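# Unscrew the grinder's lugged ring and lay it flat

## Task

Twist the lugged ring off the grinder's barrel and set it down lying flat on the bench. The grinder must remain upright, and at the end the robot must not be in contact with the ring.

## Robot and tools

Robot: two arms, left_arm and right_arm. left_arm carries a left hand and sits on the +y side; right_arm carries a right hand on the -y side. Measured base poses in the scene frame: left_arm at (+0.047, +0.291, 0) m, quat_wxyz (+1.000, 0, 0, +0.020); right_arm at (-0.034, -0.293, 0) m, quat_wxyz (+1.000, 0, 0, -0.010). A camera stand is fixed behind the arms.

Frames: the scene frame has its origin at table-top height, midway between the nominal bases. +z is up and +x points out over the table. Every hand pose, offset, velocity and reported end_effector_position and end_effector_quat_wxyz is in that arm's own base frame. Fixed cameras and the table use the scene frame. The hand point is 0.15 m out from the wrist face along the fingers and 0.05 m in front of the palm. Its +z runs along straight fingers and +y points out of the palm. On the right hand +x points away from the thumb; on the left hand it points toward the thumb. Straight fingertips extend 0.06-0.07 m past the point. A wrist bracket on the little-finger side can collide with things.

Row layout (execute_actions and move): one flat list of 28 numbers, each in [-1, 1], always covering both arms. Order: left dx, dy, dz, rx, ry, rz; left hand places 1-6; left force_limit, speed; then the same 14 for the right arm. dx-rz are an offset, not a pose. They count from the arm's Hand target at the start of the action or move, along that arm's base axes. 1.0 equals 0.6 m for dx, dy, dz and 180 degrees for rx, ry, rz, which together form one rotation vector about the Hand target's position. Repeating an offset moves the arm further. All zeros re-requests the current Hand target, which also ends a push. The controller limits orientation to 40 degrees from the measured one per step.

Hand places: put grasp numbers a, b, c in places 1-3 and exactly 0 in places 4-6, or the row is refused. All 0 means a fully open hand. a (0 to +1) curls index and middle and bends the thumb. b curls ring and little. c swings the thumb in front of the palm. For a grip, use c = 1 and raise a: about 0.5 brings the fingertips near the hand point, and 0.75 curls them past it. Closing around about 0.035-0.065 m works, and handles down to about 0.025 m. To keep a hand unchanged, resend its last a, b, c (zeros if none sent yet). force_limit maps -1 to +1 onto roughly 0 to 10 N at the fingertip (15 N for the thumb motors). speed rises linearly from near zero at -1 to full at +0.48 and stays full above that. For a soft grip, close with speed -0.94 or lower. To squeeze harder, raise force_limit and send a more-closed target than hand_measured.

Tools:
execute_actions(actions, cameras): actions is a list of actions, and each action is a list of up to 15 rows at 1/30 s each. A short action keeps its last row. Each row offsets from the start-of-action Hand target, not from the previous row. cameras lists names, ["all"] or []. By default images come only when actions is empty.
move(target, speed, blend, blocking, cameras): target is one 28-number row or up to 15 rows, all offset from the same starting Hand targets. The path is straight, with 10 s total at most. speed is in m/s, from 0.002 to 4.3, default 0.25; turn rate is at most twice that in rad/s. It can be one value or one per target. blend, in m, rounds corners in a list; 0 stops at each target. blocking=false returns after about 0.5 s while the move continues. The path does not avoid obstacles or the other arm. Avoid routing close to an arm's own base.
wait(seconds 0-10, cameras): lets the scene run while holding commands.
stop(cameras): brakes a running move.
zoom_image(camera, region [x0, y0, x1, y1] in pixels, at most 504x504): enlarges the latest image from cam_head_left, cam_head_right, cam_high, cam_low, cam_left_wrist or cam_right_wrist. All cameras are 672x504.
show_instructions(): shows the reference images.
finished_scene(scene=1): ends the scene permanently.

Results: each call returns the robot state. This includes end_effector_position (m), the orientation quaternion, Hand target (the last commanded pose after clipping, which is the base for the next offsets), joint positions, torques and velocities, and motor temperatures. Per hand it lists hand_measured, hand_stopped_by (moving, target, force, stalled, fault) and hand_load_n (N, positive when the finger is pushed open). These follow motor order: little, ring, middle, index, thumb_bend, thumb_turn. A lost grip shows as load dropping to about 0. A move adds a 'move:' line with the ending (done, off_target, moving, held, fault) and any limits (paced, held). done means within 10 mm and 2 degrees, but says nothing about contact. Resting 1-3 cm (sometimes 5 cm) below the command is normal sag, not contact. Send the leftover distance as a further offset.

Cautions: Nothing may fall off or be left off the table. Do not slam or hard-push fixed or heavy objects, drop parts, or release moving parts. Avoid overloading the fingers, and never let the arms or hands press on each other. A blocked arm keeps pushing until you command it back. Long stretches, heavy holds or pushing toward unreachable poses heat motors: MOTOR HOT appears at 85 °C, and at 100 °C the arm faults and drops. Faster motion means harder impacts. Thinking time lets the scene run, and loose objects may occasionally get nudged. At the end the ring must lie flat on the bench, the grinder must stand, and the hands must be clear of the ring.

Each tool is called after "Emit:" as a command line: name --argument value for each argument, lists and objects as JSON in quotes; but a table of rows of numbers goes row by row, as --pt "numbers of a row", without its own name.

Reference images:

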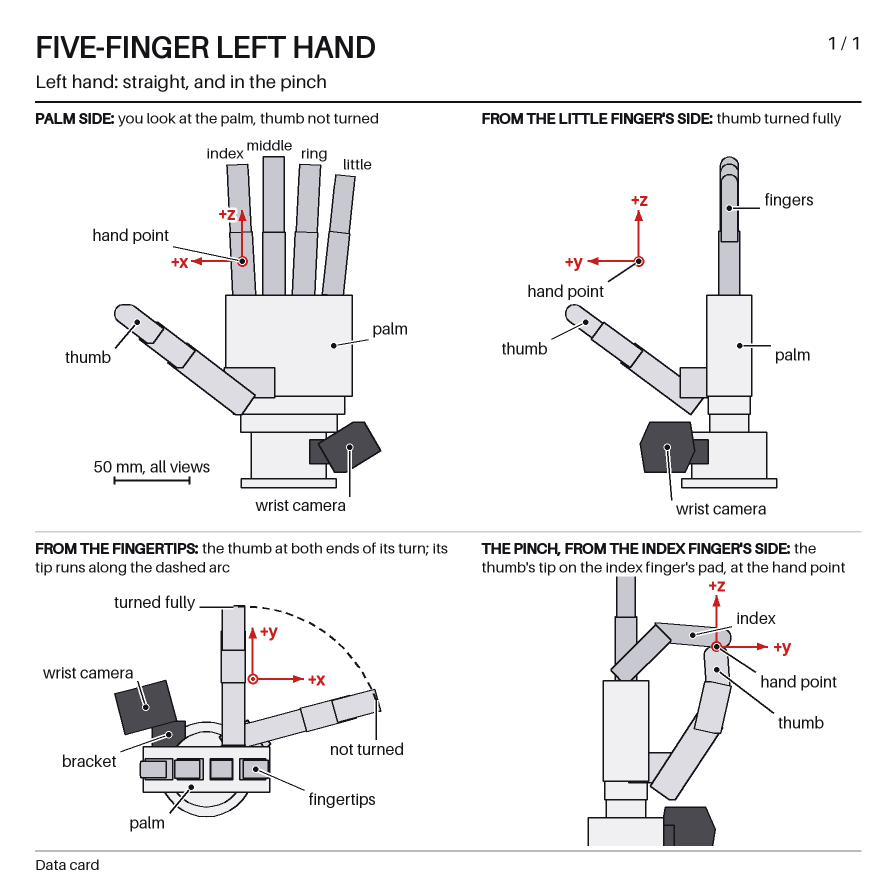

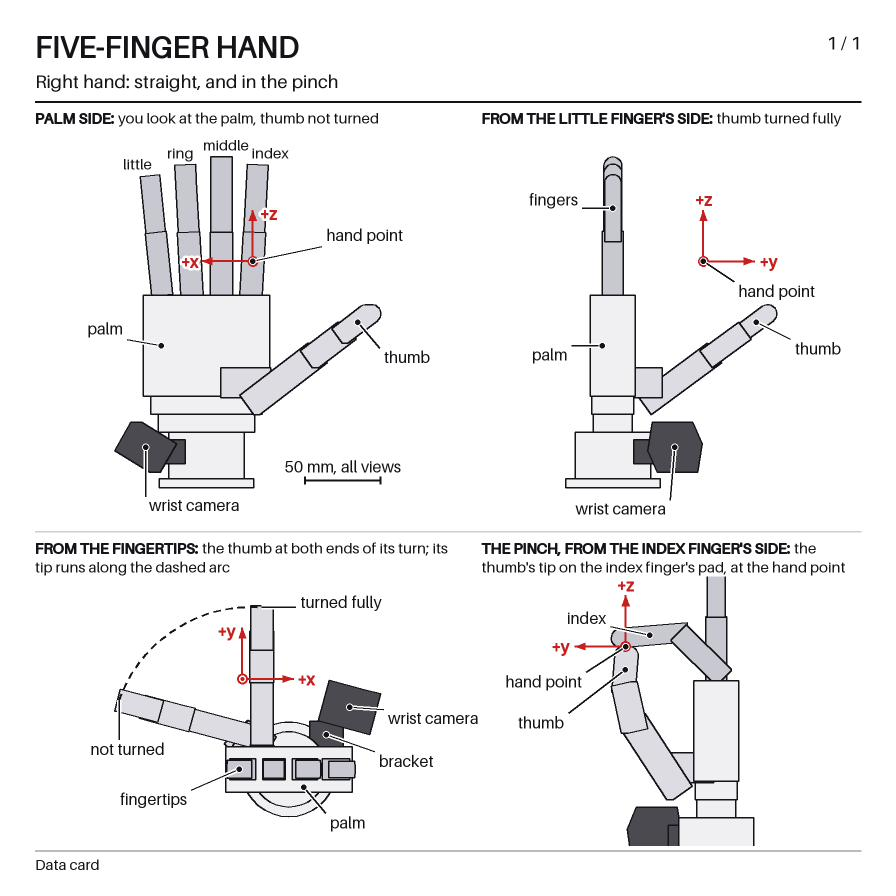

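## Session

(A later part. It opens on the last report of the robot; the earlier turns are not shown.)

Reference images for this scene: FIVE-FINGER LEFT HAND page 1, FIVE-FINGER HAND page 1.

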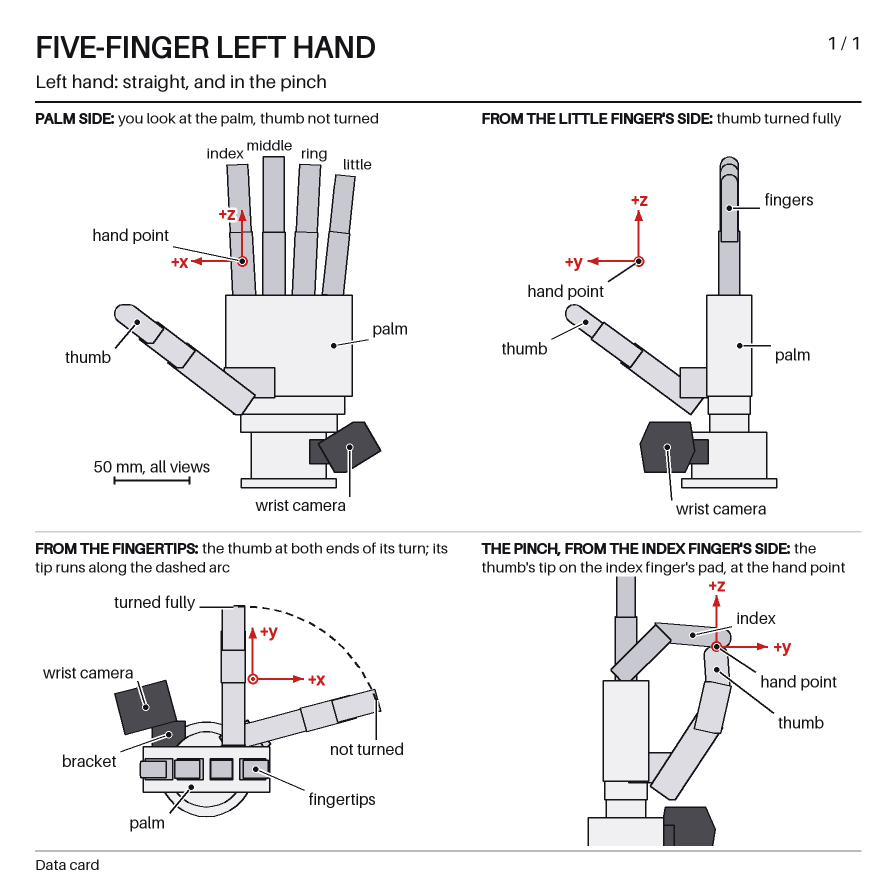

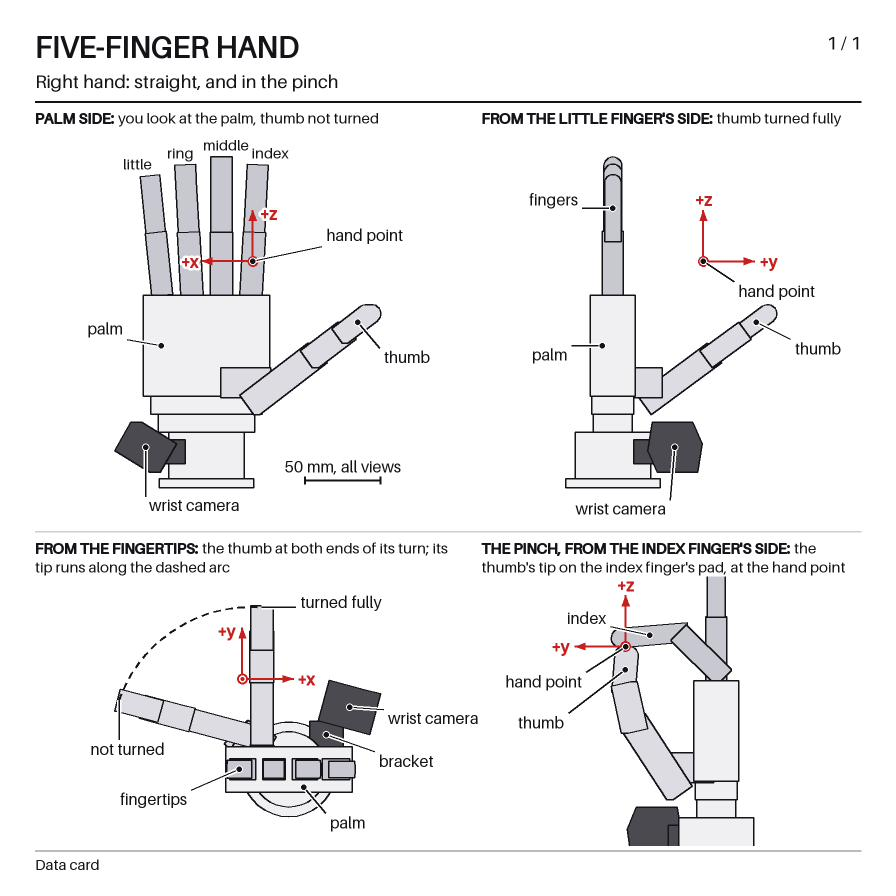

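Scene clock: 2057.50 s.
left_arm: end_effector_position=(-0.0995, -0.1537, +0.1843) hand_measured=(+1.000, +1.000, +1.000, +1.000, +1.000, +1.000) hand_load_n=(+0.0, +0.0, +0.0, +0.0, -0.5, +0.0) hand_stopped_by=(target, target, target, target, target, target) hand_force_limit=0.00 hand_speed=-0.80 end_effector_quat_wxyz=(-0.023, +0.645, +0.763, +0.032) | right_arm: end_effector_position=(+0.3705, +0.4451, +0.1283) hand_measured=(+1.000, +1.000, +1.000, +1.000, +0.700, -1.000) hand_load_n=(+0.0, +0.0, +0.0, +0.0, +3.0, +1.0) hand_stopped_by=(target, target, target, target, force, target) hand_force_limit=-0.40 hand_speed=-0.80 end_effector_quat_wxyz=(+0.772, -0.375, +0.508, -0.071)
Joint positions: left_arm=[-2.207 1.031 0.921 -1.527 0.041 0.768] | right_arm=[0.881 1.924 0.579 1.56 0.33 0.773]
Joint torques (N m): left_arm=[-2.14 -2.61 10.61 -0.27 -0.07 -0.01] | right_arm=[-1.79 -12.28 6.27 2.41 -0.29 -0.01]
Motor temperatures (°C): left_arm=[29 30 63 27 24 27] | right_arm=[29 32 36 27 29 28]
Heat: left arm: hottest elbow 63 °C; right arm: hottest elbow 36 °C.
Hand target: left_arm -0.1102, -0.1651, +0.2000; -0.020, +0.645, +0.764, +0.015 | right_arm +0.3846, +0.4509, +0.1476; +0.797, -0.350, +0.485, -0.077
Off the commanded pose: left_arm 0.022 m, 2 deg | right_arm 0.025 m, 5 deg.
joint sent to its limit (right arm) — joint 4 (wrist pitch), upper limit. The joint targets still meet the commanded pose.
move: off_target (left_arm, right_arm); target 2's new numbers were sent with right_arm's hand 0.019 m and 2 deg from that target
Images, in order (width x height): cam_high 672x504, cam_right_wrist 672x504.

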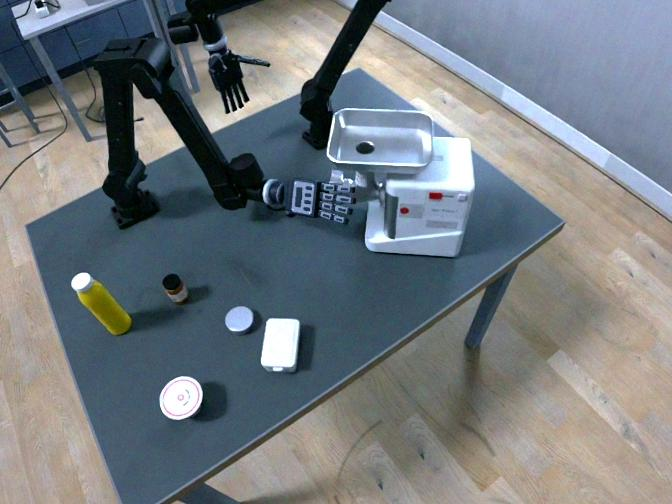

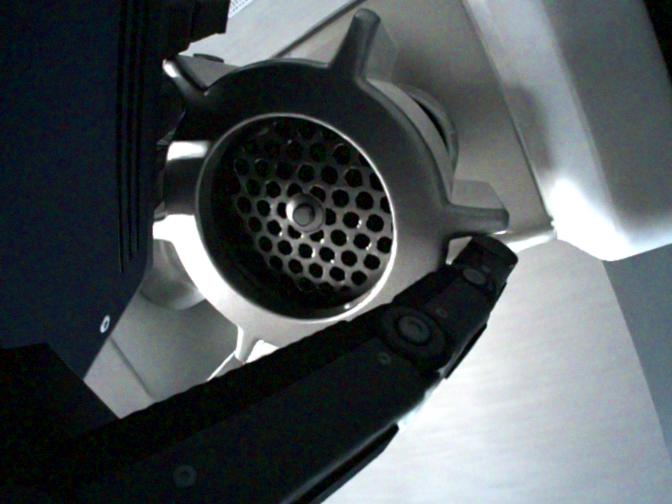

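Emit:
move --pt "0 0 0 0 0 0 0 0 0 0 0 0 0.0 -0.8 0 0 0 0 0 0 -0.47 0 1 0 0 0 -0.4 -0.3" --pt "0 0 0 0 0 0 0 0 0 0 0 0 0.0 -0.8 -0.0892 -0.0991 0 0 0 0 -0.47 0 1 0 0 0 -0.4 -0.3" --pt "0 0 0 0 0 0 0 0 0 0 0 0 0.0 -0.8 -0.1004 -0.1032 0.008 0.2342 0.2601 0 -0.47 0 1 0 0 0 -0.4 -0.3" --speed '[0.1, 0.15, 0.3]' --blend '[0, 0.02, 0]' --cameras '["cam_low","cam_high"]'

Emit:
zoom_image --camera "cam_low" --region '[400, 150, 520, 270]'

Emit:
move --pt "0 0 0 0 0 0 0 0 0 0 0 0 0.0 -0.8 0.1109 0.0937 0.002 0 0 0 -0.47 0 1 0 0 0 0.0 -0.3" --pt "0 0 0 0 0 0 0 0 0 0 0 0 0.0 -0.8 0.1109 0.0937 0.002 0 0 0 0 0 1 0 0 0 0.0 -0.8" --pt "0 0 0 0 0 0 0 0 0 0 0 0 0.0 -0.8 0.1004 0.1032 -0.008 -0.2342 -0.2601 0 0 0 1 0 0 0 0.0 -0.8" --speed '[0.12, 0.1, 0.22]' --cameras '["cam_right_wrist","cam_high"]'

Emit:
zoom_image --camera "cam_high" --region '[280, 150, 400, 240]'

Scene clock: 2082.23 s.
left_arm: end_effector_position=(-0.0995, -0.1537, +0.1843) hand_measured=(+1.000, +1.000, +1.000, +1.000, +1.000, +1.000) hand_load_n=(+0.0, +0.0, +0.0, +0.0, +0.0, +0.0) hand_stopped_by=(target, target, target, target, target, target) hand_force_limit=0.00 hand_speed=-0.80 end_effector_quat_wxyz=(-0.023, +0.645, +0.763, +0.032) | right_arm: end_effector_position=(+0.3315, +0.3864, +0.1478) hand_measured=(+0.954, +1.000, +1.000, +1.000, +1.000, -1.000) hand_load_n=(+0.0, +0.0, +0.0, +0.0, +0.0, -0.5) hand_stopped_by=(target, target, target, target, target, target) hand_force_limit=-0.40 hand_speed=-0.30 end_effector_quat_wxyz=(+0.616, -0.048, +0.752, +0.231)
Joint positions: left_arm=[-2.207 1.031 0.921 -1.527 0.041 0.768] | right_arm=[0.994 1.651 0.395 1.096 0.566 1.952]
Joint torques (N m): left_arm=[-1.55 -3.25 10.62 -0.39 -0.07 -0.01] | right_arm=[0.26 -10.11 3 1.95 -0.1 0.22]
Motor temperatures (°C): left_arm=[29 30 64 27 24 27] | right_arm=[29 32 35 27 29 28]
Heat: left arm: hottest elbow 64 °C; right arm: hottest elbow 35 °C.
Hand target: left_arm -0.1102, -0.1651, +0.2000; -0.020, +0.645, +0.764, +0.015 | right_arm +0.3243, +0.3890, +0.1525; +0.614, -0.050, +0.750, +0.240
Off the commanded pose: left_arm 0.022 m, 2 deg | right_arm 0.009 m, 1 deg.
move: off_target (left_arm)
Images, in order (width x height): cam_high 672x504, cam_low 672x504.

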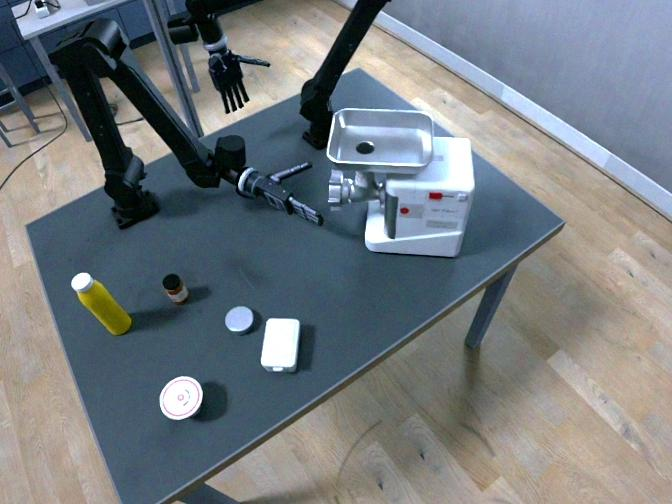

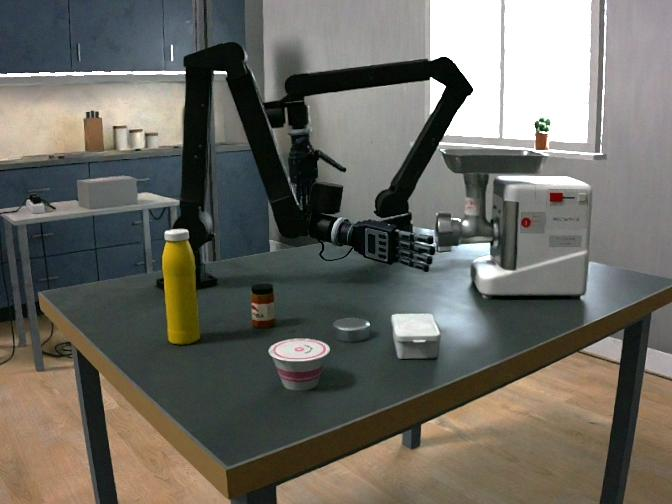

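Scaled by 4.200 from the camera's 672x504 image, which has a finer 960x720 frame.

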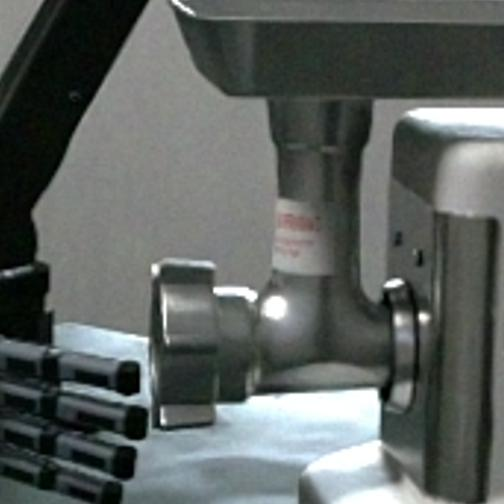

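Scene clock: 2088.20 s.
left_arm: end_effector_position=(-0.0995, -0.1537, +0.1843) hand_measured=(+1.000, +1.000, +1.000, +1.000, +1.000, +1.000) hand_load_n=(+0.0, +0.0, +0.0, +0.0, +0.0, +0.0) hand_stopped_by=(target, target, target, target, target, target) hand_force_limit=0.00 hand_speed=-0.80 end_effector_quat_wxyz=(-0.023, +0.645, +0.763, +0.032) | right_arm: end_effector_position=(+0.3703, +0.4450, +0.1289) hand_measured=(+1.000, +1.000, +1.000, +1.000, +0.702, -1.000) hand_load_n=(+0.0, +0.0, +0.0, +0.0, +4.5, +1.5) hand_stopped_by=(target, target, target, target, force, target) hand_force_limit=0.00 hand_speed=-0.80 end_effector_quat_wxyz=(+0.772, -0.374, +0.509, -0.069)
Joint positions: left_arm=[-2.207 1.031 0.921 -1.527 0.041 0.768] | right_arm=[0.882 1.924 0.579 1.561 0.33 0.777]
Joint torques (N m): left_arm=[-1.96 -2.84 10.67 -0.38 -0.05 -0.01] | right_arm=[-1.79 -12.28 6.28 2.37 -0.32 -0.11]
Motor temperatures (°C): left_arm=[29 30 64 27 24 27] | right_arm=[29 31 35 27 29 28]
Heat: left arm: hottest elbow 64 °C; right arm: hottest elbow 35 °C.
Hand target: left_arm -0.1102, -0.1651, +0.2000; -0.020, +0.645, +0.764, +0.015 | right_arm +0.3846, +0.4509, +0.1477; +0.797, -0.350, +0.485, -0.077
Off the commanded pose: left_arm 0.022 m, 2 deg | right_arm 0.024 m, 5 deg.
joint sent to its limit (right arm) — joint 4 (wrist pitch), upper limit. The joint targets still meet the commanded pose.
move: off_target (left_arm, right_arm); target 2's new numbers were sent with right_arm's hand 0.019 m and 2 deg from that target
Images, in order (width x height): cam_high 672x504, cam_right_wrist 672x504.

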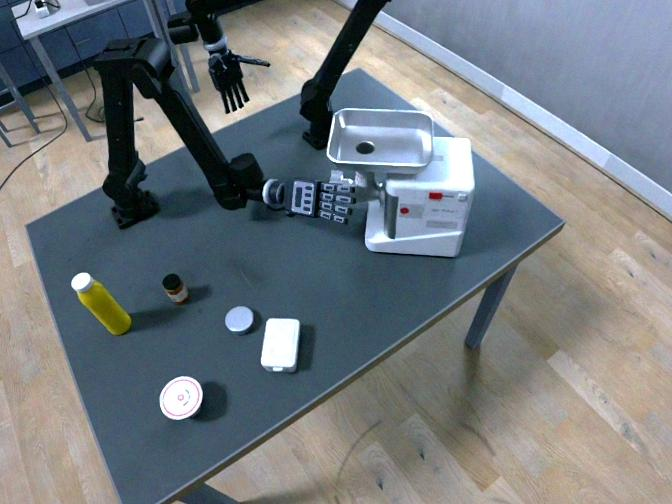

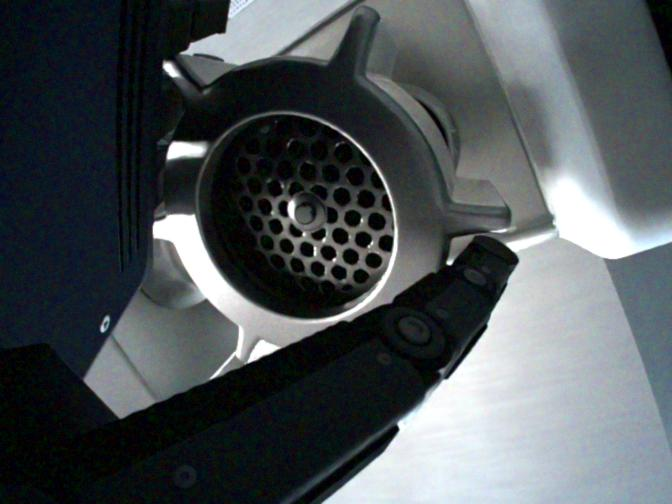

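Scaled by 4.200 from the camera's 672x504 image, which has a finer 960x720 frame.

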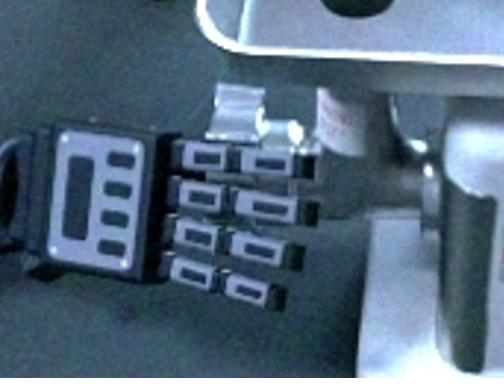

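Emit:
move --target '[0,0,0,0,0,0, 0,0,0,0,0,0, 0.0,-0.8, 0,0,0,0,0,0, -0.2,0,1,0,0,0, -0.4,-0.7]' --cameras '["cam_right_wrist"]'

Scene clock: 2110.63 s.
left_arm: end_effector_position=(-0.0995, -0.1537, +0.1843) hand_measured=(+1.000, +1.000, +1.000, +1.000, +1.000, +1.000) hand_load_n=(+0.0, +0.0, +0.0, +0.0, +0.0, +0.0) hand_stopped_by=(target, target, target, target, target, target) hand_force_limit=0.00 hand_speed=-0.80 end_effector_quat_wxyz=(-0.023, +0.645, +0.763, +0.032) | right_arm: end_effector_position=(+0.3729, +0.4469, +0.1316) hand_measured=(+0.980, +1.000, +1.000, +1.000, +0.800, -1.000) hand_load_n=(+0.0, +0.0, +0.0, +0.0, +0.5, -0.5) hand_stopped_by=(target, target, target, target, target, target) hand_force_limit=-0.40 hand_speed=-0.70 end_effector_quat_wxyz=(+0.775, -0.374, +0.504, -0.073)
Joint positions: left_arm=[-2.207 1.031 0.921 -1.527 0.041 0.768] | right_arm=[0.88 1.924 0.588 1.561 0.328 0.766]
Joint torques (N m): left_arm=[-2.26 -2.9 10.56 -0.47 -0.03 -0.02] | right_arm=[-1.67 -12.22 5.67 2.36 -0.25 0.04]
Motor temperatures (°C): left_arm=[29 29 64 27 24 27] | right_arm=[29 31 35 27 29 28]
Heat: left arm: hottest elbow 64 °C; right arm: hottest elbow 35 °C.
Hand target: left_arm -0.1102, -0.1651, +0.2000; -0.020, +0.645, +0.764, +0.015 | right_arm +0.3847, +0.4508, +0.1477; +0.797, -0.350, +0.485, -0.077
Off the commanded pose: left_arm 0.022 m, 2 deg | right_arm 0.020 m, 4 deg.
joint sent to its limit (right arm) — joint 4 (wrist pitch), upper limit. The joint targets still meet the commanded pose.
move: off_target (left_arm, right_arm)
Images, in order (width x height): cam_right_wrist 672x504.

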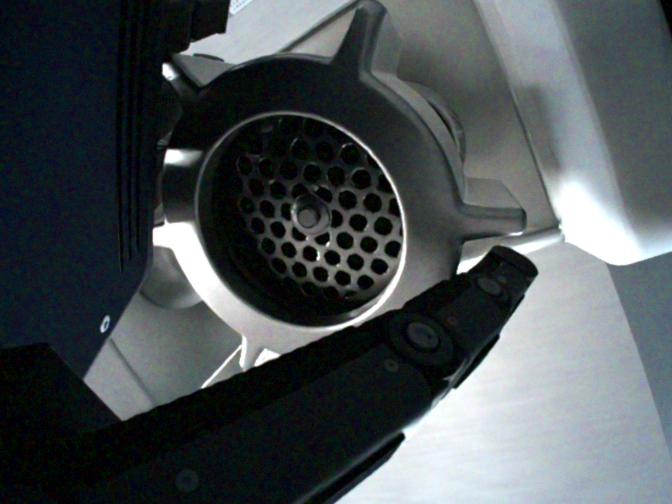

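Emit:
move --pt "0 0 0 0 0 0 0 0 0 0 0 0 0.0 -0.8 0 0 0 0 0 0 -0.47 0 1 0 0 0 -0.4 -0.3" --pt "0 0 0 0 0 0 0 0 0 0 0 0 0.0 -0.8 -0.0892 -0.0991 0 0 0 0 -0.47 0 1 0 0 0 -0.4 -0.3" --pt "0 0 0 0 0 0 0 0 0 0 0 0 0.0 -0.8 -0.1004 -0.1032 0.008 0.2342 0.2601 0 -0.47 0 1 0 0 0 -0.4 -0.3" --speed '[0.1, 0.15, 0.3]' --blend '[0, 0.02, 0]' --cameras '["cam_low","cam_high"]'

Emit:
zoom_image --camera "cam_low" --region '[400, 150, 520, 270]'

Emit:
zoom_image --camera "cam_high" --region '[280, 150, 400, 240]'

Emit:
move --pt "0 0 0 0 0 0 0 0 0 0 0 0 0.0 -0.8 0.1099 0.0926 0.002 0 0 0 -0.47 0 1 0 0 0 0.0 -0.3" --pt "0 0 0 0 0 0 0 0 0 0 0 0 0.0 -0.8 0.1099 0.0926 0.002 0 0 0 0 0 1 0 0 0 0.0 -0.8" --pt "0 0 0 0 0 0 0 0 0 0 0 0 0.0 -0.8 0.0994 0.1021 -0.008 -0.2342 -0.2601 0 0 0 1 0 0 0 0.0 -0.8" --speed '[0.12, 0.1, 0.22]' --cameras '["cam_right_wrist"]'

Scene clock: 2127.30 s.
left_arm: end_effector_position=(-0.0995, -0.1537, +0.1843) hand_measured=(+1.000, +1.000, +1.000, +1.000, +1.000, +1.000) hand_load_n=(+0.0, +0.0, +0.0, +0.0, +0.0, +0.0) hand_stopped_by=(target, target, target, target, target, target) hand_force_limit=0.00 hand_speed=-0.80 end_effector_quat_wxyz=(-0.023, +0.645, +0.763, +0.032) | right_arm: end_effector_position=(+0.3316, +0.3863, +0.1479) hand_measured=(+0.954, +1.000, +1.000, +1.000, +1.000, -1.000) hand_load_n=(+0.0, +0.0, +0.0, +0.0, +0.0, -0.5) hand_stopped_by=(target, target, target, target, target, target) hand_force_limit=-0.40 hand_speed=-0.30 end_effector_quat_wxyz=(+0.616, -0.048, +0.752, +0.231)
Joint positions: left_arm=[-2.207 1.031 0.921 -1.527 0.041 0.768] | right_arm=[0.994 1.651 0.395 1.096 0.566 1.952]
Joint torques (N m): left_arm=[-2.02 -2.96 10.56 -0.51 -0.09 -0.01] | right_arm=[0.21 -10.17 3.02 1.92 -0.09 0.23]
Motor temperatures (°C): left_arm=[29 29 64 27 24 27] | right_arm=[29 31 35 27 29 28]
Heat: left arm: hottest elbow 64 °C; right arm: hottest elbow 35 °C.
Hand target: left_arm -0.1102, -0.1651, +0.2000; -0.020, +0.645, +0.764, +0.015 | right_arm +0.3245, +0.3889, +0.1525; +0.614, -0.050, +0.750, +0.240
Off the commanded pose: left_arm 0.022 m, 2 deg | right_arm 0.009 m, 1 deg.
move: off_target (left_arm)
Images, in order (width x height): cam_high 672x504, cam_low 672x504.

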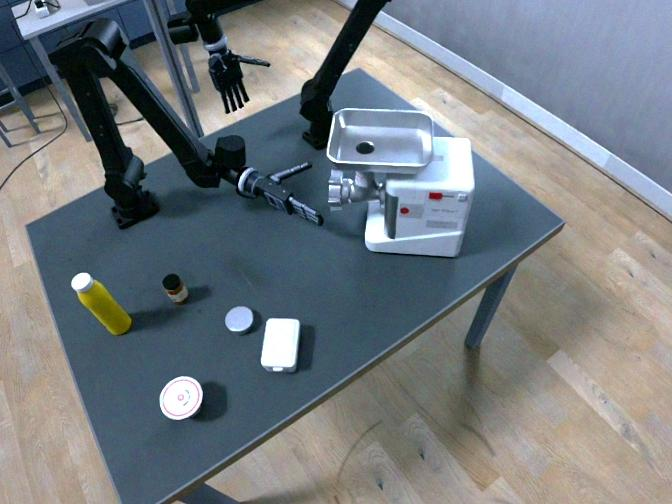

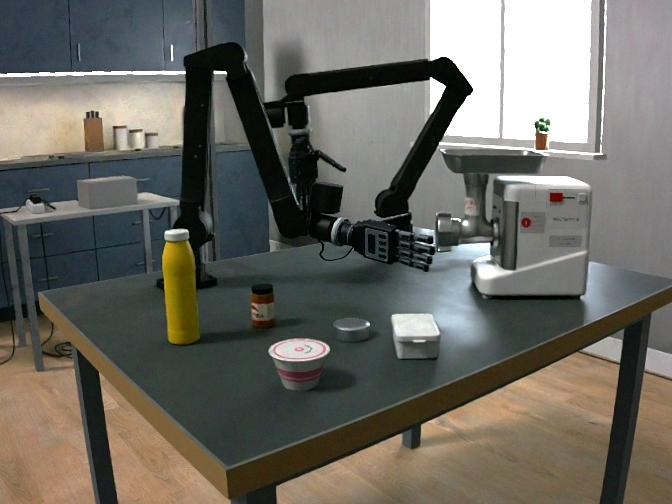

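Scaled by 4.200 from the camera's 672x504 image, which has a finer 960x720 frame.

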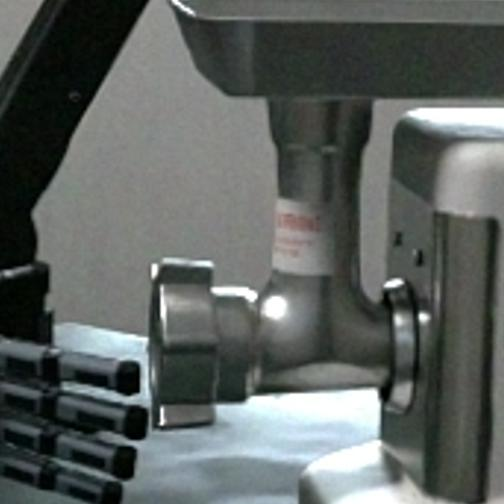

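Scaled by 4.200 from the camera's 672x504 image, which has a finer 960x720 frame.

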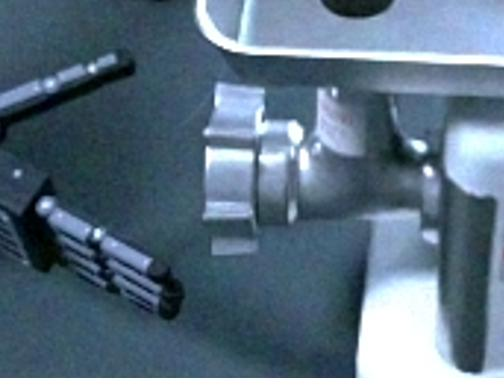

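Scene clock: 2133.27 s.
left_arm: end_effector_position=(-0.0995, -0.1537, +0.1843) hand_measured=(+1.000, +1.000, +1.000, +1.000, +1.000, +1.000) hand_load_n=(+0.0, +0.0, +0.0, +0.0, +0.0, +0.0) hand_stopped_by=(target, target, target, target, target, target) hand_force_limit=0.00 hand_speed=-0.80 end_effector_quat_wxyz=(-0.023, +0.645, +0.763, +0.032) | right_arm: end_effector_position=(+0.3698, +0.4444, +0.1288) hand_measured=(+1.000, +1.000, +1.000, +1.000, +0.692, -1.000) hand_load_n=(+0.0, +0.0, +0.0, +0.0, +5.0, +2.0) hand_stopped_by=(target, target, target, target, force, target) hand_force_limit=0.00 hand_speed=-0.80 end_effector_quat_wxyz=(+0.772, -0.374, +0.509, -0.069)
Joint positions: left_arm=[-2.207 1.031 0.921 -1.527 0.041 0.768] | right_arm=[0.882 1.923 0.577 1.562 0.33 0.778]
Joint torques (N m): left_arm=[-2.08 -3.02 10.59 -0.49 -0.05 -0.01] | right_arm=[-1.85 -12.28 6.24 2.29 -0.33 -0.06]
Motor temperatures (°C): left_arm=[29 29 64 27 24 27] | right_arm=[29 31 36 27 29 28]
Heat: left arm: hottest elbow 64 °C; right arm: hottest elbow 36 °C.
Hand target: left_arm -0.1102, -0.1651, +0.2000; -0.020, +0.645, +0.764, +0.015 | right_arm +0.3841, +0.4502, +0.1476; +0.797, -0.350, +0.485, -0.077
Off the commanded pose: left_arm 0.022 m, 2 deg | right_arm 0.024 m, 5 deg.
joint sent to its limit (right arm) — joint 4 (wrist pitch), upper limit. The joint targets still meet the commanded pose.
move: off_target (left_arm, right_arm); target 2's new numbers were sent with right_arm's hand 0.019 m and 2 deg from that target
Images, in order (width x height): cam_right_wrist 672x504.

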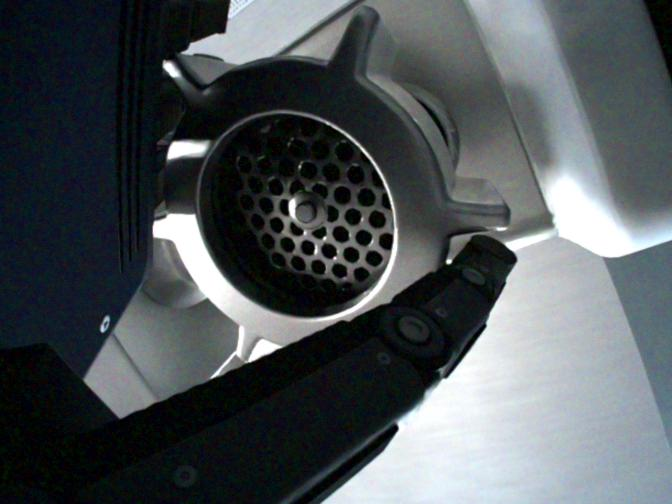

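Emit:
move --target '[0,0,0,0,0,0, 0,0,0,0,0,0, 0.0,-0.8, 0,0,0,0,0,0, -0.2,0,1,0,0,0, -0.4,-0.7]' --cameras '["cam_right_wrist"]'

Scene clock: 2137.30 s.
left_arm: end_effector_position=(-0.0995, -0.1537, +0.1843) hand_measured=(+1.000, +1.000, +1.000, +1.000, +1.000, +1.000) hand_load_n=(+0.0, +0.0, +0.0, +0.0, +0.0, +0.0) hand_stopped_by=(target, target, target, target, target, target) hand_force_limit=0.00 hand_speed=-0.80 end_effector_quat_wxyz=(-0.023, +0.645, +0.763, +0.032) | right_arm: end_effector_position=(+0.3725, +0.4466, +0.1316) hand_measured=(+0.980, +1.000, +1.000, +1.000, +0.800, -1.000) hand_load_n=(+0.0, +0.0, -0.5, +0.0, +0.0, +0.0) hand_stopped_by=(target, target, target, target, target, target) hand_force_limit=-0.40 hand_speed=-0.70 end_effector_quat_wxyz=(+0.775, -0.374, +0.504, -0.073)
Joint positions: left_arm=[-2.207 1.031 0.921 -1.527 0.041 0.768] | right_arm=[0.88 1.923 0.587 1.562 0.327 0.766]
Joint torques (N m): left_arm=[-1.67 -3.19 10.56 -0.43 -0.04 0] | right_arm=[-1.67 -12.34 5.57 2.33 -0.25 0.04]
Motor temperatures (°C): left_arm=[29 29 64 27 24 27] | right_arm=[29 31 36 27 29 28]
Heat: left arm: hottest elbow 64 °C; right arm: hottest elbow 36 °C.
Hand target: left_arm -0.1102, -0.1651, +0.2000; -0.020, +0.645, +0.764, +0.015 | right_arm +0.3841, +0.4502, +0.1475; +0.797, -0.350, +0.485, -0.077
Off the commanded pose: left_arm 0.022 m, 2 deg | right_arm 0.020 m, 4 deg.
joint sent to its limit (right arm) — joint 4 (wrist pitch), upper limit. The joint targets still meet the commanded pose.
move: off_target (left_arm, right_arm)
Images, in order (width x height): cam_right_wrist 672x504.

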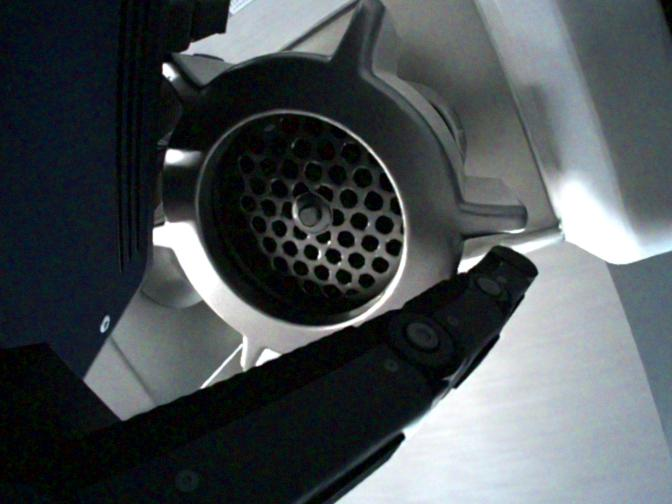

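Still threaded. Continue the cycle.

Emit:
move --pt "0 0 0 0 0 0 0 0 0 0 0 0 0.0 -0.8 0 0 0 0 0 0 -0.47 0 1 0 0 0 -0.4 -0.3" --pt "0 0 0 0 0 0 0 0 0 0 0 0 0.0 -0.8 -0.0892 -0.0991 0 0 0 0 -0.47 0 1 0 0 0 -0.4 -0.3" --pt "0 0 0 0 0 0 0 0 0 0 0 0 0.0 -0.8 -0.0994 -0.1021 0.008 0.2342 0.2601 0 -0.47 0 1 0 0 0 -0.4 -0.3" --speed '[0.1, 0.15, 0.3]' --blend '[0, 0.02, 0]' --cameras '["cam_right_wrist"]'

Emit:
move --pt "0 0 0 0 0 0 0 0 0 0 0 0 0.0 -0.8 0.1099 0.0926 0.002 0 0 0 -0.47 0 1 0 0 0 0.0 -0.3" --pt "0 0 0 0 0 0 0 0 0 0 0 0 0.0 -0.8 0.1099 0.0926 0.002 0 0 0 0 0 1 0 0 0 0.0 -0.8" --pt "0 0 0 0 0 0 0 0 0 0 0 0 0.0 -0.8 0.0994 0.1021 -0.008 -0.2342 -0.2601 0 0 0 1 0 0 0 0.0 -0.8" --speed '[0.12, 0.1, 0.22]'

Emit:
move --target '[0,0,0,0,0,0, 0,0,0,0,0,0, 0.0,-0.8, 0,0,0,0,0,0, -0.2,0,1,0,0,0, -0.4,-0.7]' --cameras '["cam_right_wrist","cam_high"]'

Emit:
zoom_image --camera "cam_high" --region '[280, 150, 400, 240]'

Scene clock: 2157.60 s.
left_arm: end_effector_position=(-0.0995, -0.1537, +0.1843) hand_measured=(+1.000, +1.000, +1.000, +1.000, +1.000, +1.000) hand_load_n=(-0.5, +0.0, +0.0, +0.0, +0.0, +0.0) hand_stopped_by=(target, target, target, target, target, target) hand_force_limit=0.00 hand_speed=-0.80 end_effector_quat_wxyz=(-0.023, +0.645, +0.763, +0.032) | right_arm: end_effector_position=(+0.3312, +0.3859, +0.1471) hand_measured=(+0.954, +1.000, +1.000, +1.000, +1.000, -1.000) hand_load_n=(+0.0, +0.0, +0.5, +0.0, +0.0, +0.0) hand_stopped_by=(target, target, target, target, target, target) hand_force_limit=-0.40 hand_speed=-0.30 end_effector_quat_wxyz=(+0.616, -0.048, +0.752, +0.230)
Joint positions: left_arm=[-2.207 1.031 0.921 -1.527 0.041 0.768] | right_arm=[0.994 1.651 0.393 1.096 0.565 1.952]
Joint torques (N m): left_arm=[-2.2 -3.02 10.51 -0.36 -0.08 -0.02] | right_arm=[0.21 -10.17 3.17 1.89 -0.09 0.19]
Motor temperatures (°C): left_arm=[29 29 64 27 24 27] | right_arm=[29 31 35 27 29 28]
Heat: left arm: hottest elbow 64 °C; right arm: hottest elbow 35 °C.
Hand target: left_arm -0.1102, -0.1651, +0.2000; -0.020, +0.645, +0.764, +0.015 | right_arm +0.3244, +0.3890, +0.1525; +0.614, -0.050, +0.750, +0.240
Off the commanded pose: left_arm 0.022 m, 2 deg | right_arm 0.009 m, 1 deg.
move: off_target (left_arm)
Images, in order (width x height): cam_right_wrist 672x504.

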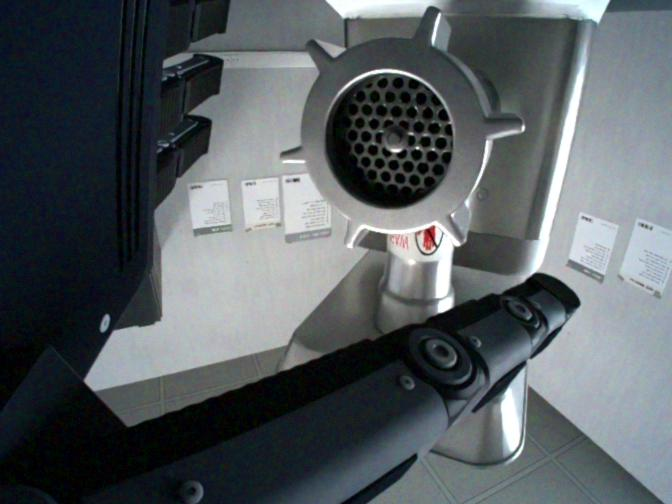

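Scene clock: 2163.53 s.
left_arm: end_effector_position=(-0.0995, -0.1537, +0.1843) hand_measured=(+1.000, +1.000, +1.000, +1.000, +1.000, +1.000) hand_load_n=(+0.0, +0.0, +0.0, +0.0, +0.0, +0.0) hand_stopped_by=(target, target, target, target, target, target) hand_force_limit=0.00 hand_speed=-0.80 end_effector_quat_wxyz=(-0.023, +0.645, +0.763, +0.032) | right_arm: end_effector_position=(+0.3699, +0.4443, +0.1290) hand_measured=(+1.000, +1.000, +1.000, +1.000, +0.702, -1.000) hand_load_n=(+0.0, +0.0, +0.0, +0.0, +5.0, +2.0) hand_stopped_by=(target, target, target, target, force, target) hand_force_limit=0.00 hand_speed=-0.80 end_effector_quat_wxyz=(+0.772, -0.374, +0.509, -0.069)
Joint positions: left_arm=[-2.207 1.031 0.921 -1.527 0.041 0.768] | right_arm=[0.881 1.923 0.577 1.562 0.33 0.778]
Joint torques (N m): left_arm=[-2.02 -3.14 10.59 -0.49 -0.05 -0.02] | right_arm=[-1.85 -12.34 6.27 2.33 -0.32 -0.03]
Motor temperatures (°C): left_arm=[29 29 64 27 24 27] | right_arm=[29 31 35 27 29 28]
Heat: left arm: hottest elbow 64 °C; right arm: hottest elbow 35 °C.
Hand target: left_arm -0.1102, -0.1651, +0.2000; -0.020, +0.645, +0.764, +0.015 | right_arm +0.3841, +0.4502, +0.1477; +0.797, -0.350, +0.485, -0.077
Off the commanded pose: left_arm 0.022 m, 2 deg | right_arm 0.024 m, 5 deg.
joint sent to its limit (right arm) — joint 4 (wrist pitch), upper limit. The joint targets still meet the commanded pose.
move: off_target (left_arm, right_arm); target 2's new numbers were sent with right_arm's hand 0.019 m and 2 deg from that target

Scene clock: 2164.07 s.
left_arm: end_effector_position=(-0.0995, -0.1537, +0.1843) hand_measured=(+1.000, +1.000, +1.000, +1.000, +1.000, +1.000) hand_load_n=(+0.0, +0.0, +0.0, +0.0, +0.0, +0.0) hand_stopped_by=(target, target, target, target, target, target) hand_force_limit=0.00 hand_speed=-0.80 end_effector_quat_wxyz=(-0.023, +0.645, +0.763, +0.032) | right_arm: end_effector_position=(+0.3722, +0.4463, +0.1314) hand_measured=(+0.980, +1.000, +1.000, +1.000, +0.800, -1.000) hand_load_n=(+0.0, +0.0, +0.0, +0.0, +0.5, +0.0) hand_stopped_by=(target, target, target, target, target, target) hand_force_limit=-0.40 hand_speed=-0.70 end_effector_quat_wxyz=(+0.775, -0.374, +0.504, -0.073)
Joint positions: left_arm=[-2.207 1.031 0.921 -1.527 0.041 0.768] | right_arm=[0.88 1.923 0.586 1.562 0.327 0.766]
Joint torques (N m): left_arm=[-1.9 -2.96 10.51 -0.46 -0.1 -0.02] | right_arm=[-1.67 -12.34 5.67 2.33 -0.26 0]
Motor temperatures (°C): left_arm=[29 29 64 27 24 27] | right_arm=[29 31 35 27 29 28]
Heat: left arm: hottest elbow 64 °C; right arm: hottest elbow 35 °C.
Hand target: left_arm -0.1102, -0.1651, +0.2000; -0.020, +0.645, +0.764, +0.015 | right_arm +0.3840, +0.4503, +0.1476; +0.797, -0.350, +0.485, -0.077
Off the commanded pose: left_arm 0.022 m, 2 deg | right_arm 0.021 m, 4 deg.
joint sent to its limit (right arm) — joint 4 (wrist pitch), upper limit. The joint targets still meet the commanded pose.
move: off_target (left_arm, right_arm)
Images, in order (width x height): cam_high 672x504, cam_right_wrist 672x504.

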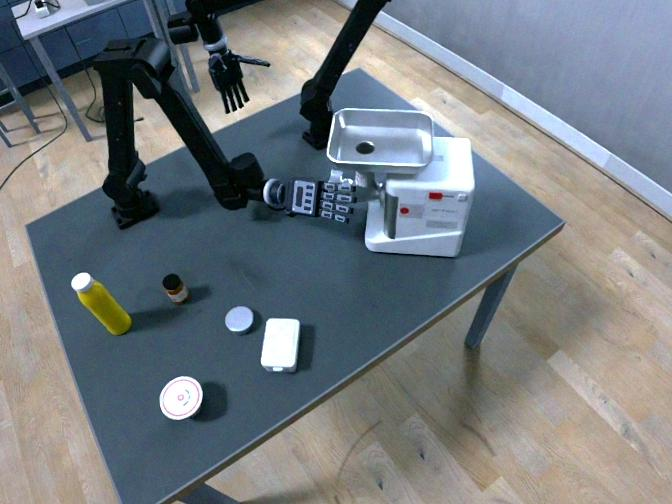

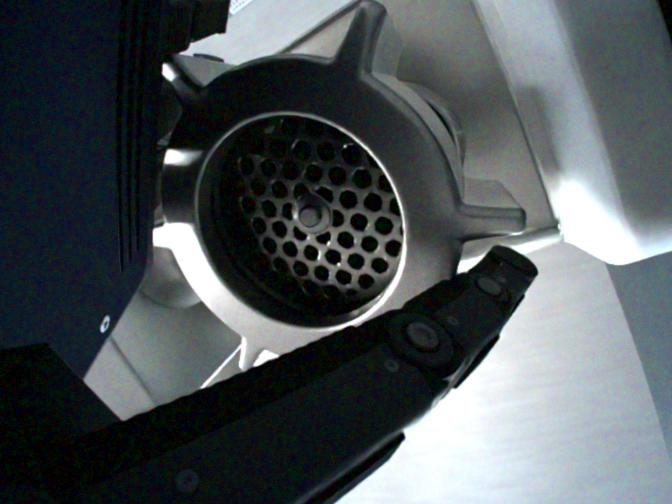

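Scaled by 4.200 from the camera's 672x504 image, which has a finer 960x720 frame.

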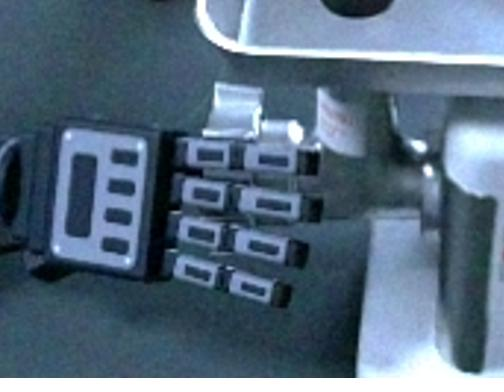

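Emit:
move --pt "0 0 0 0 0 0 0 0 0 0 0 0 0.0 -0.8 0 0 0 0 0 0 -0.47 0 1 0 0 0 -0.4 -0.3" --pt "0 0 0 0 0 0 0 0 0 0 0 0 0.0 -0.8 -0.0892 -0.0991 0 0 0 0 -0.47 0 1 0 0 0 -0.4 -0.3" --pt "0 0 0 0 0 0 0 0 0 0 0 0 0.0 -0.8 -0.0994 -0.1021 0.008 0.2342 0.2601 0 -0.47 0 1 0 0 0 -0.4 -0.3" --speed '[0.1, 0.15, 0.3]' --blend '[0, 0.02, 0]' --cameras '["cam_low","cam_high"]'

Emit:
zoom_image --camera "cam_low" --region '[400, 150, 520, 270]'

Emit:
zoom_image --camera "cam_high" --region '[280, 150, 400, 240]'

Emit:
move --pt "0 0 0 0 0 0 0 0 0 0 0 0 0.0 -0.8 0.1089 0.0915 0.002 0 0 0 -0.47 0 1 0 0 0 0.0 -0.3" --pt "0 0 0 0 0 0 0 0 0 0 0 0 0.0 -0.8 0.1089 0.0915 0.002 0 0 0 0 0 1 0 0 0 0.0 -0.8" --pt "0 0 0 0 0 0 0 0 0 0 0 0 0.0 -0.8 0.0984 0.101 -0.008 -0.2342 -0.2601 0 0 0 1 0 0 0 0.0 -0.8" --speed '[0.12, 0.1, 0.22]'

Emit:
move --target '[0,0,0,0,0,0, 0,0,0,0,0,0, 0.0,-0.8, 0,0,0,0,0,0, -0.2,0,1,0,0,0, -0.4,-0.7]' --cameras '["cam_right_wrist"]'

Scene clock: 2190.23 s.
left_arm: end_effector_position=(-0.0995, -0.1537, +0.1843) hand_measured=(+1.000, +1.000, +1.000, +1.000, +1.000, +1.000) hand_load_n=(+0.0, +0.0, +0.0, +0.0, +0.0, +0.0) hand_stopped_by=(target, target, target, target, target, target) hand_force_limit=0.00 hand_speed=-0.80 end_effector_quat_wxyz=(-0.023, +0.645, +0.763, +0.032) | right_arm: end_effector_position=(+0.3312, +0.3859, +0.1471) hand_measured=(+0.954, +1.000, +1.000, +1.000, +1.000, -1.000) hand_load_n=(+0.0, +0.0, +0.0, +0.0, +0.0, -0.5) hand_stopped_by=(target, target, target, target, target, target) hand_force_limit=-0.40 hand_speed=-0.30 end_effector_quat_wxyz=(+0.616, -0.048, +0.752, +0.231)
Joint positions: left_arm=[-2.207 1.031 0.921 -1.527 0.041 0.768] | right_arm=[0.994 1.651 0.393 1.097 0.565 1.952]
Joint torques (N m): left_arm=[-1.73 -3.19 10.55 -0.29 -0.08 -0.03] | right_arm=[0.15 -10.17 3.17 1.91 -0.09 0.24]
Motor temperatures (°C): left_arm=[29 29 64 27 24 27] | right_arm=[29 31 35 27 29 28]
Heat: left arm: hottest elbow 64 °C; right arm: hottest elbow 35 °C.
Hand target: left_arm -0.1102, -0.1651, +0.2000; -0.020, +0.645, +0.764, +0.015 | right_arm +0.3244, +0.3890, +0.1525; +0.614, -0.050, +0.750, +0.240
Off the commanded pose: left_arm 0.022 m, 2 deg | right_arm 0.009 m, 1 deg.
move: off_target (left_arm)
Images, in order (width x height): cam_high 672x504, cam_low 672x504.

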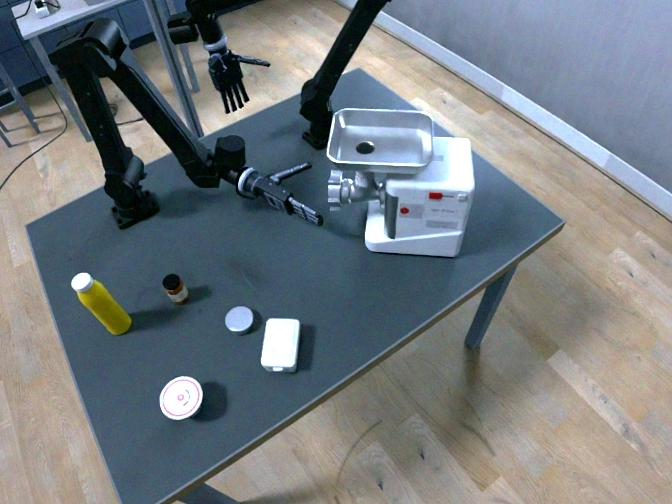

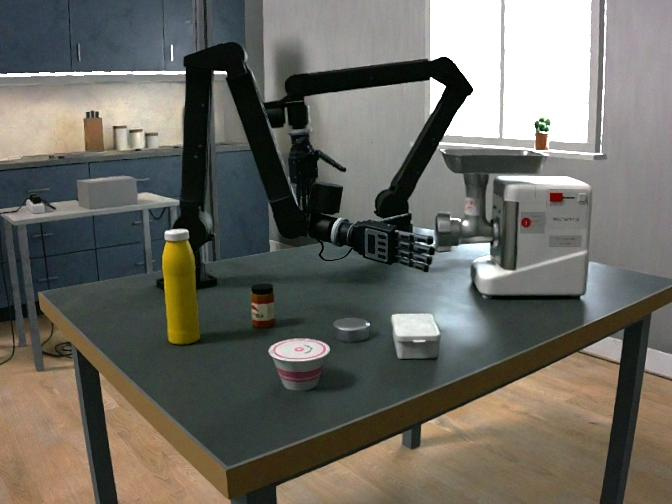

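Scaled by 4.200 from the camera's 672x504 image, which has a finer 960x720 frame.

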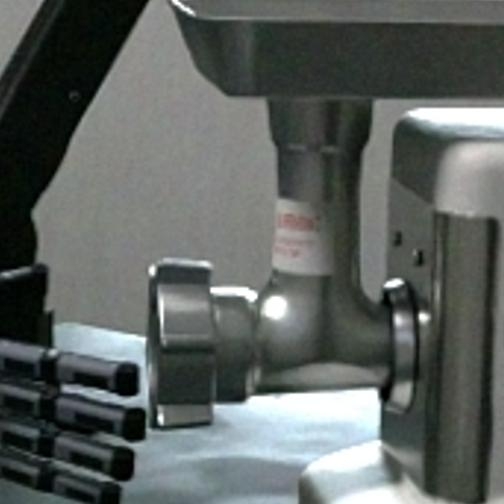

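Scaled by 4.200 from the camera's 672x504 image, which has a finer 960x720 frame.

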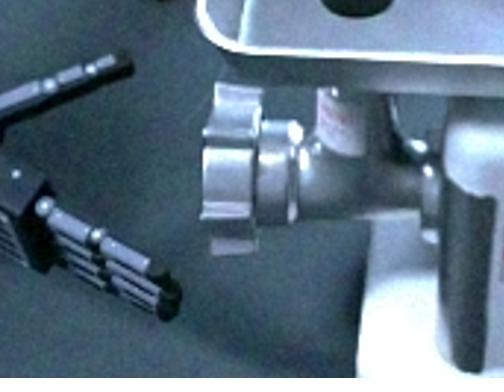

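Scene clock: 2196.17 s.
left_arm: end_effector_position=(-0.0995, -0.1537, +0.1843) hand_measured=(+1.000, +1.000, +1.000, +1.000, +1.000, +1.000) hand_load_n=(+0.0, +0.0, +0.0, +0.0, +0.0, +0.0) hand_stopped_by=(target, target, target, target, target, target) hand_force_limit=0.00 hand_speed=-0.80 end_effector_quat_wxyz=(-0.023, +0.645, +0.763, +0.032) | right_arm: end_effector_position=(+0.3692, +0.4437, +0.1288) hand_measured=(+1.000, +1.000, +1.000, +1.000, +0.702, -1.000) hand_load_n=(+0.0, +0.0, +0.0, +0.0, +4.0, +1.5) hand_stopped_by=(target, target, target, target, force, target) hand_force_limit=0.00 hand_speed=-0.80 end_effector_quat_wxyz=(+0.772, -0.374, +0.509, -0.069)
Joint positions: left_arm=[-2.207 1.031 0.921 -1.527 0.041 0.768] | right_arm=[0.881 1.921 0.574 1.561 0.33 0.778]
Joint torques (N m): left_arm=[-2.08 -2.84 10.62 -0.34 -0.07 -0.02] | right_arm=[-1.79 -12.28 6.23 2.36 -0.32 -0.04]
Motor temperatures (°C): left_arm=[29 29 64 27 24 27] | right_arm=[29 32 35 27 29 28]
Heat: left arm: hottest elbow 64 °C; right arm: hottest elbow 35 °C.
Hand target: left_arm -0.1102, -0.1651, +0.2000; -0.020, +0.645, +0.764, +0.015 | right_arm +0.3834, +0.4495, +0.1477; +0.797, -0.350, +0.485, -0.077
Off the commanded pose: left_arm 0.022 m, 2 deg | right_arm 0.024 m, 5 deg.
joint sent to its limit (right arm) — joint 4 (wrist pitch), upper limit. The joint targets still meet the commanded pose.
move: off_target (left_arm, right_arm); target 2's new numbers were sent with right_arm's hand 0.019 m and 2 deg from that target

Scene clock: 2196.70 s.
left_arm: end_effector_position=(-0.0995, -0.1537, +0.1843) hand_measured=(+1.000, +1.000, +1.000, +1.000, +1.000, +1.000) hand_load_n=(+0.0, +0.0, +0.0, +0.0, +0.0, +0.0) hand_stopped_by=(target, target, target, target, target, target) hand_force_limit=0.00 hand_speed=-0.80 end_effector_quat_wxyz=(-0.023, +0.645, +0.763, +0.032) | right_arm: end_effector_position=(+0.3717, +0.4461, +0.1316) hand_measured=(+0.980, +1.000, +1.000, +1.000, +0.800, -1.000) hand_load_n=(+0.0, +0.0, +0.0, +0.0, +0.5, +0.0) hand_stopped_by=(target, target, target, target, target, target) hand_force_limit=-0.40 hand_speed=-0.70 end_effector_quat_wxyz=(+0.775, -0.374, +0.505, -0.072)
Joint positions: left_arm=[-2.207 1.031 0.921 -1.527 0.041 0.768] | right_arm=[0.88 1.921 0.584 1.561 0.327 0.766]
Joint torques (N m): left_arm=[-1.67 -3.37 10.61 -0.58 -0.11 0.01] | right_arm=[-1.79 -12.34 5.56 2.36 -0.26 0.04]
Motor temperatures (°C): left_arm=[29 29 64 27 24 27] | right_arm=[29 32 35 27 29 28]
Heat: left arm: hottest elbow 64 °C; right arm: hottest elbow 35 °C.
Hand target: left_arm -0.1102, -0.1651, +0.2000; -0.020, +0.645, +0.764, +0.015 | right_arm +0.3834, +0.4496, +0.1478; +0.797, -0.350, +0.485, -0.077
Off the commanded pose: left_arm 0.022 m, 2 deg | right_arm 0.020 m, 4 deg.
joint sent to its limit (right arm) — joint 4 (wrist pitch), upper limit. The joint targets still meet the commanded pose.
move: off_target (left_arm, right_arm)
Images, in order (width x height): cam_right_wrist 672x504.

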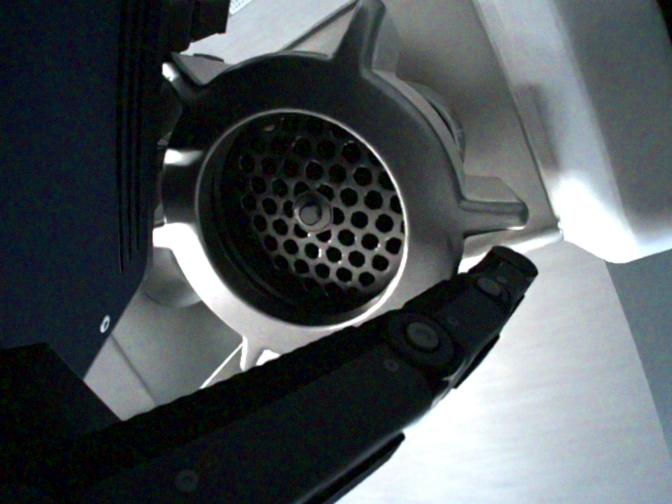

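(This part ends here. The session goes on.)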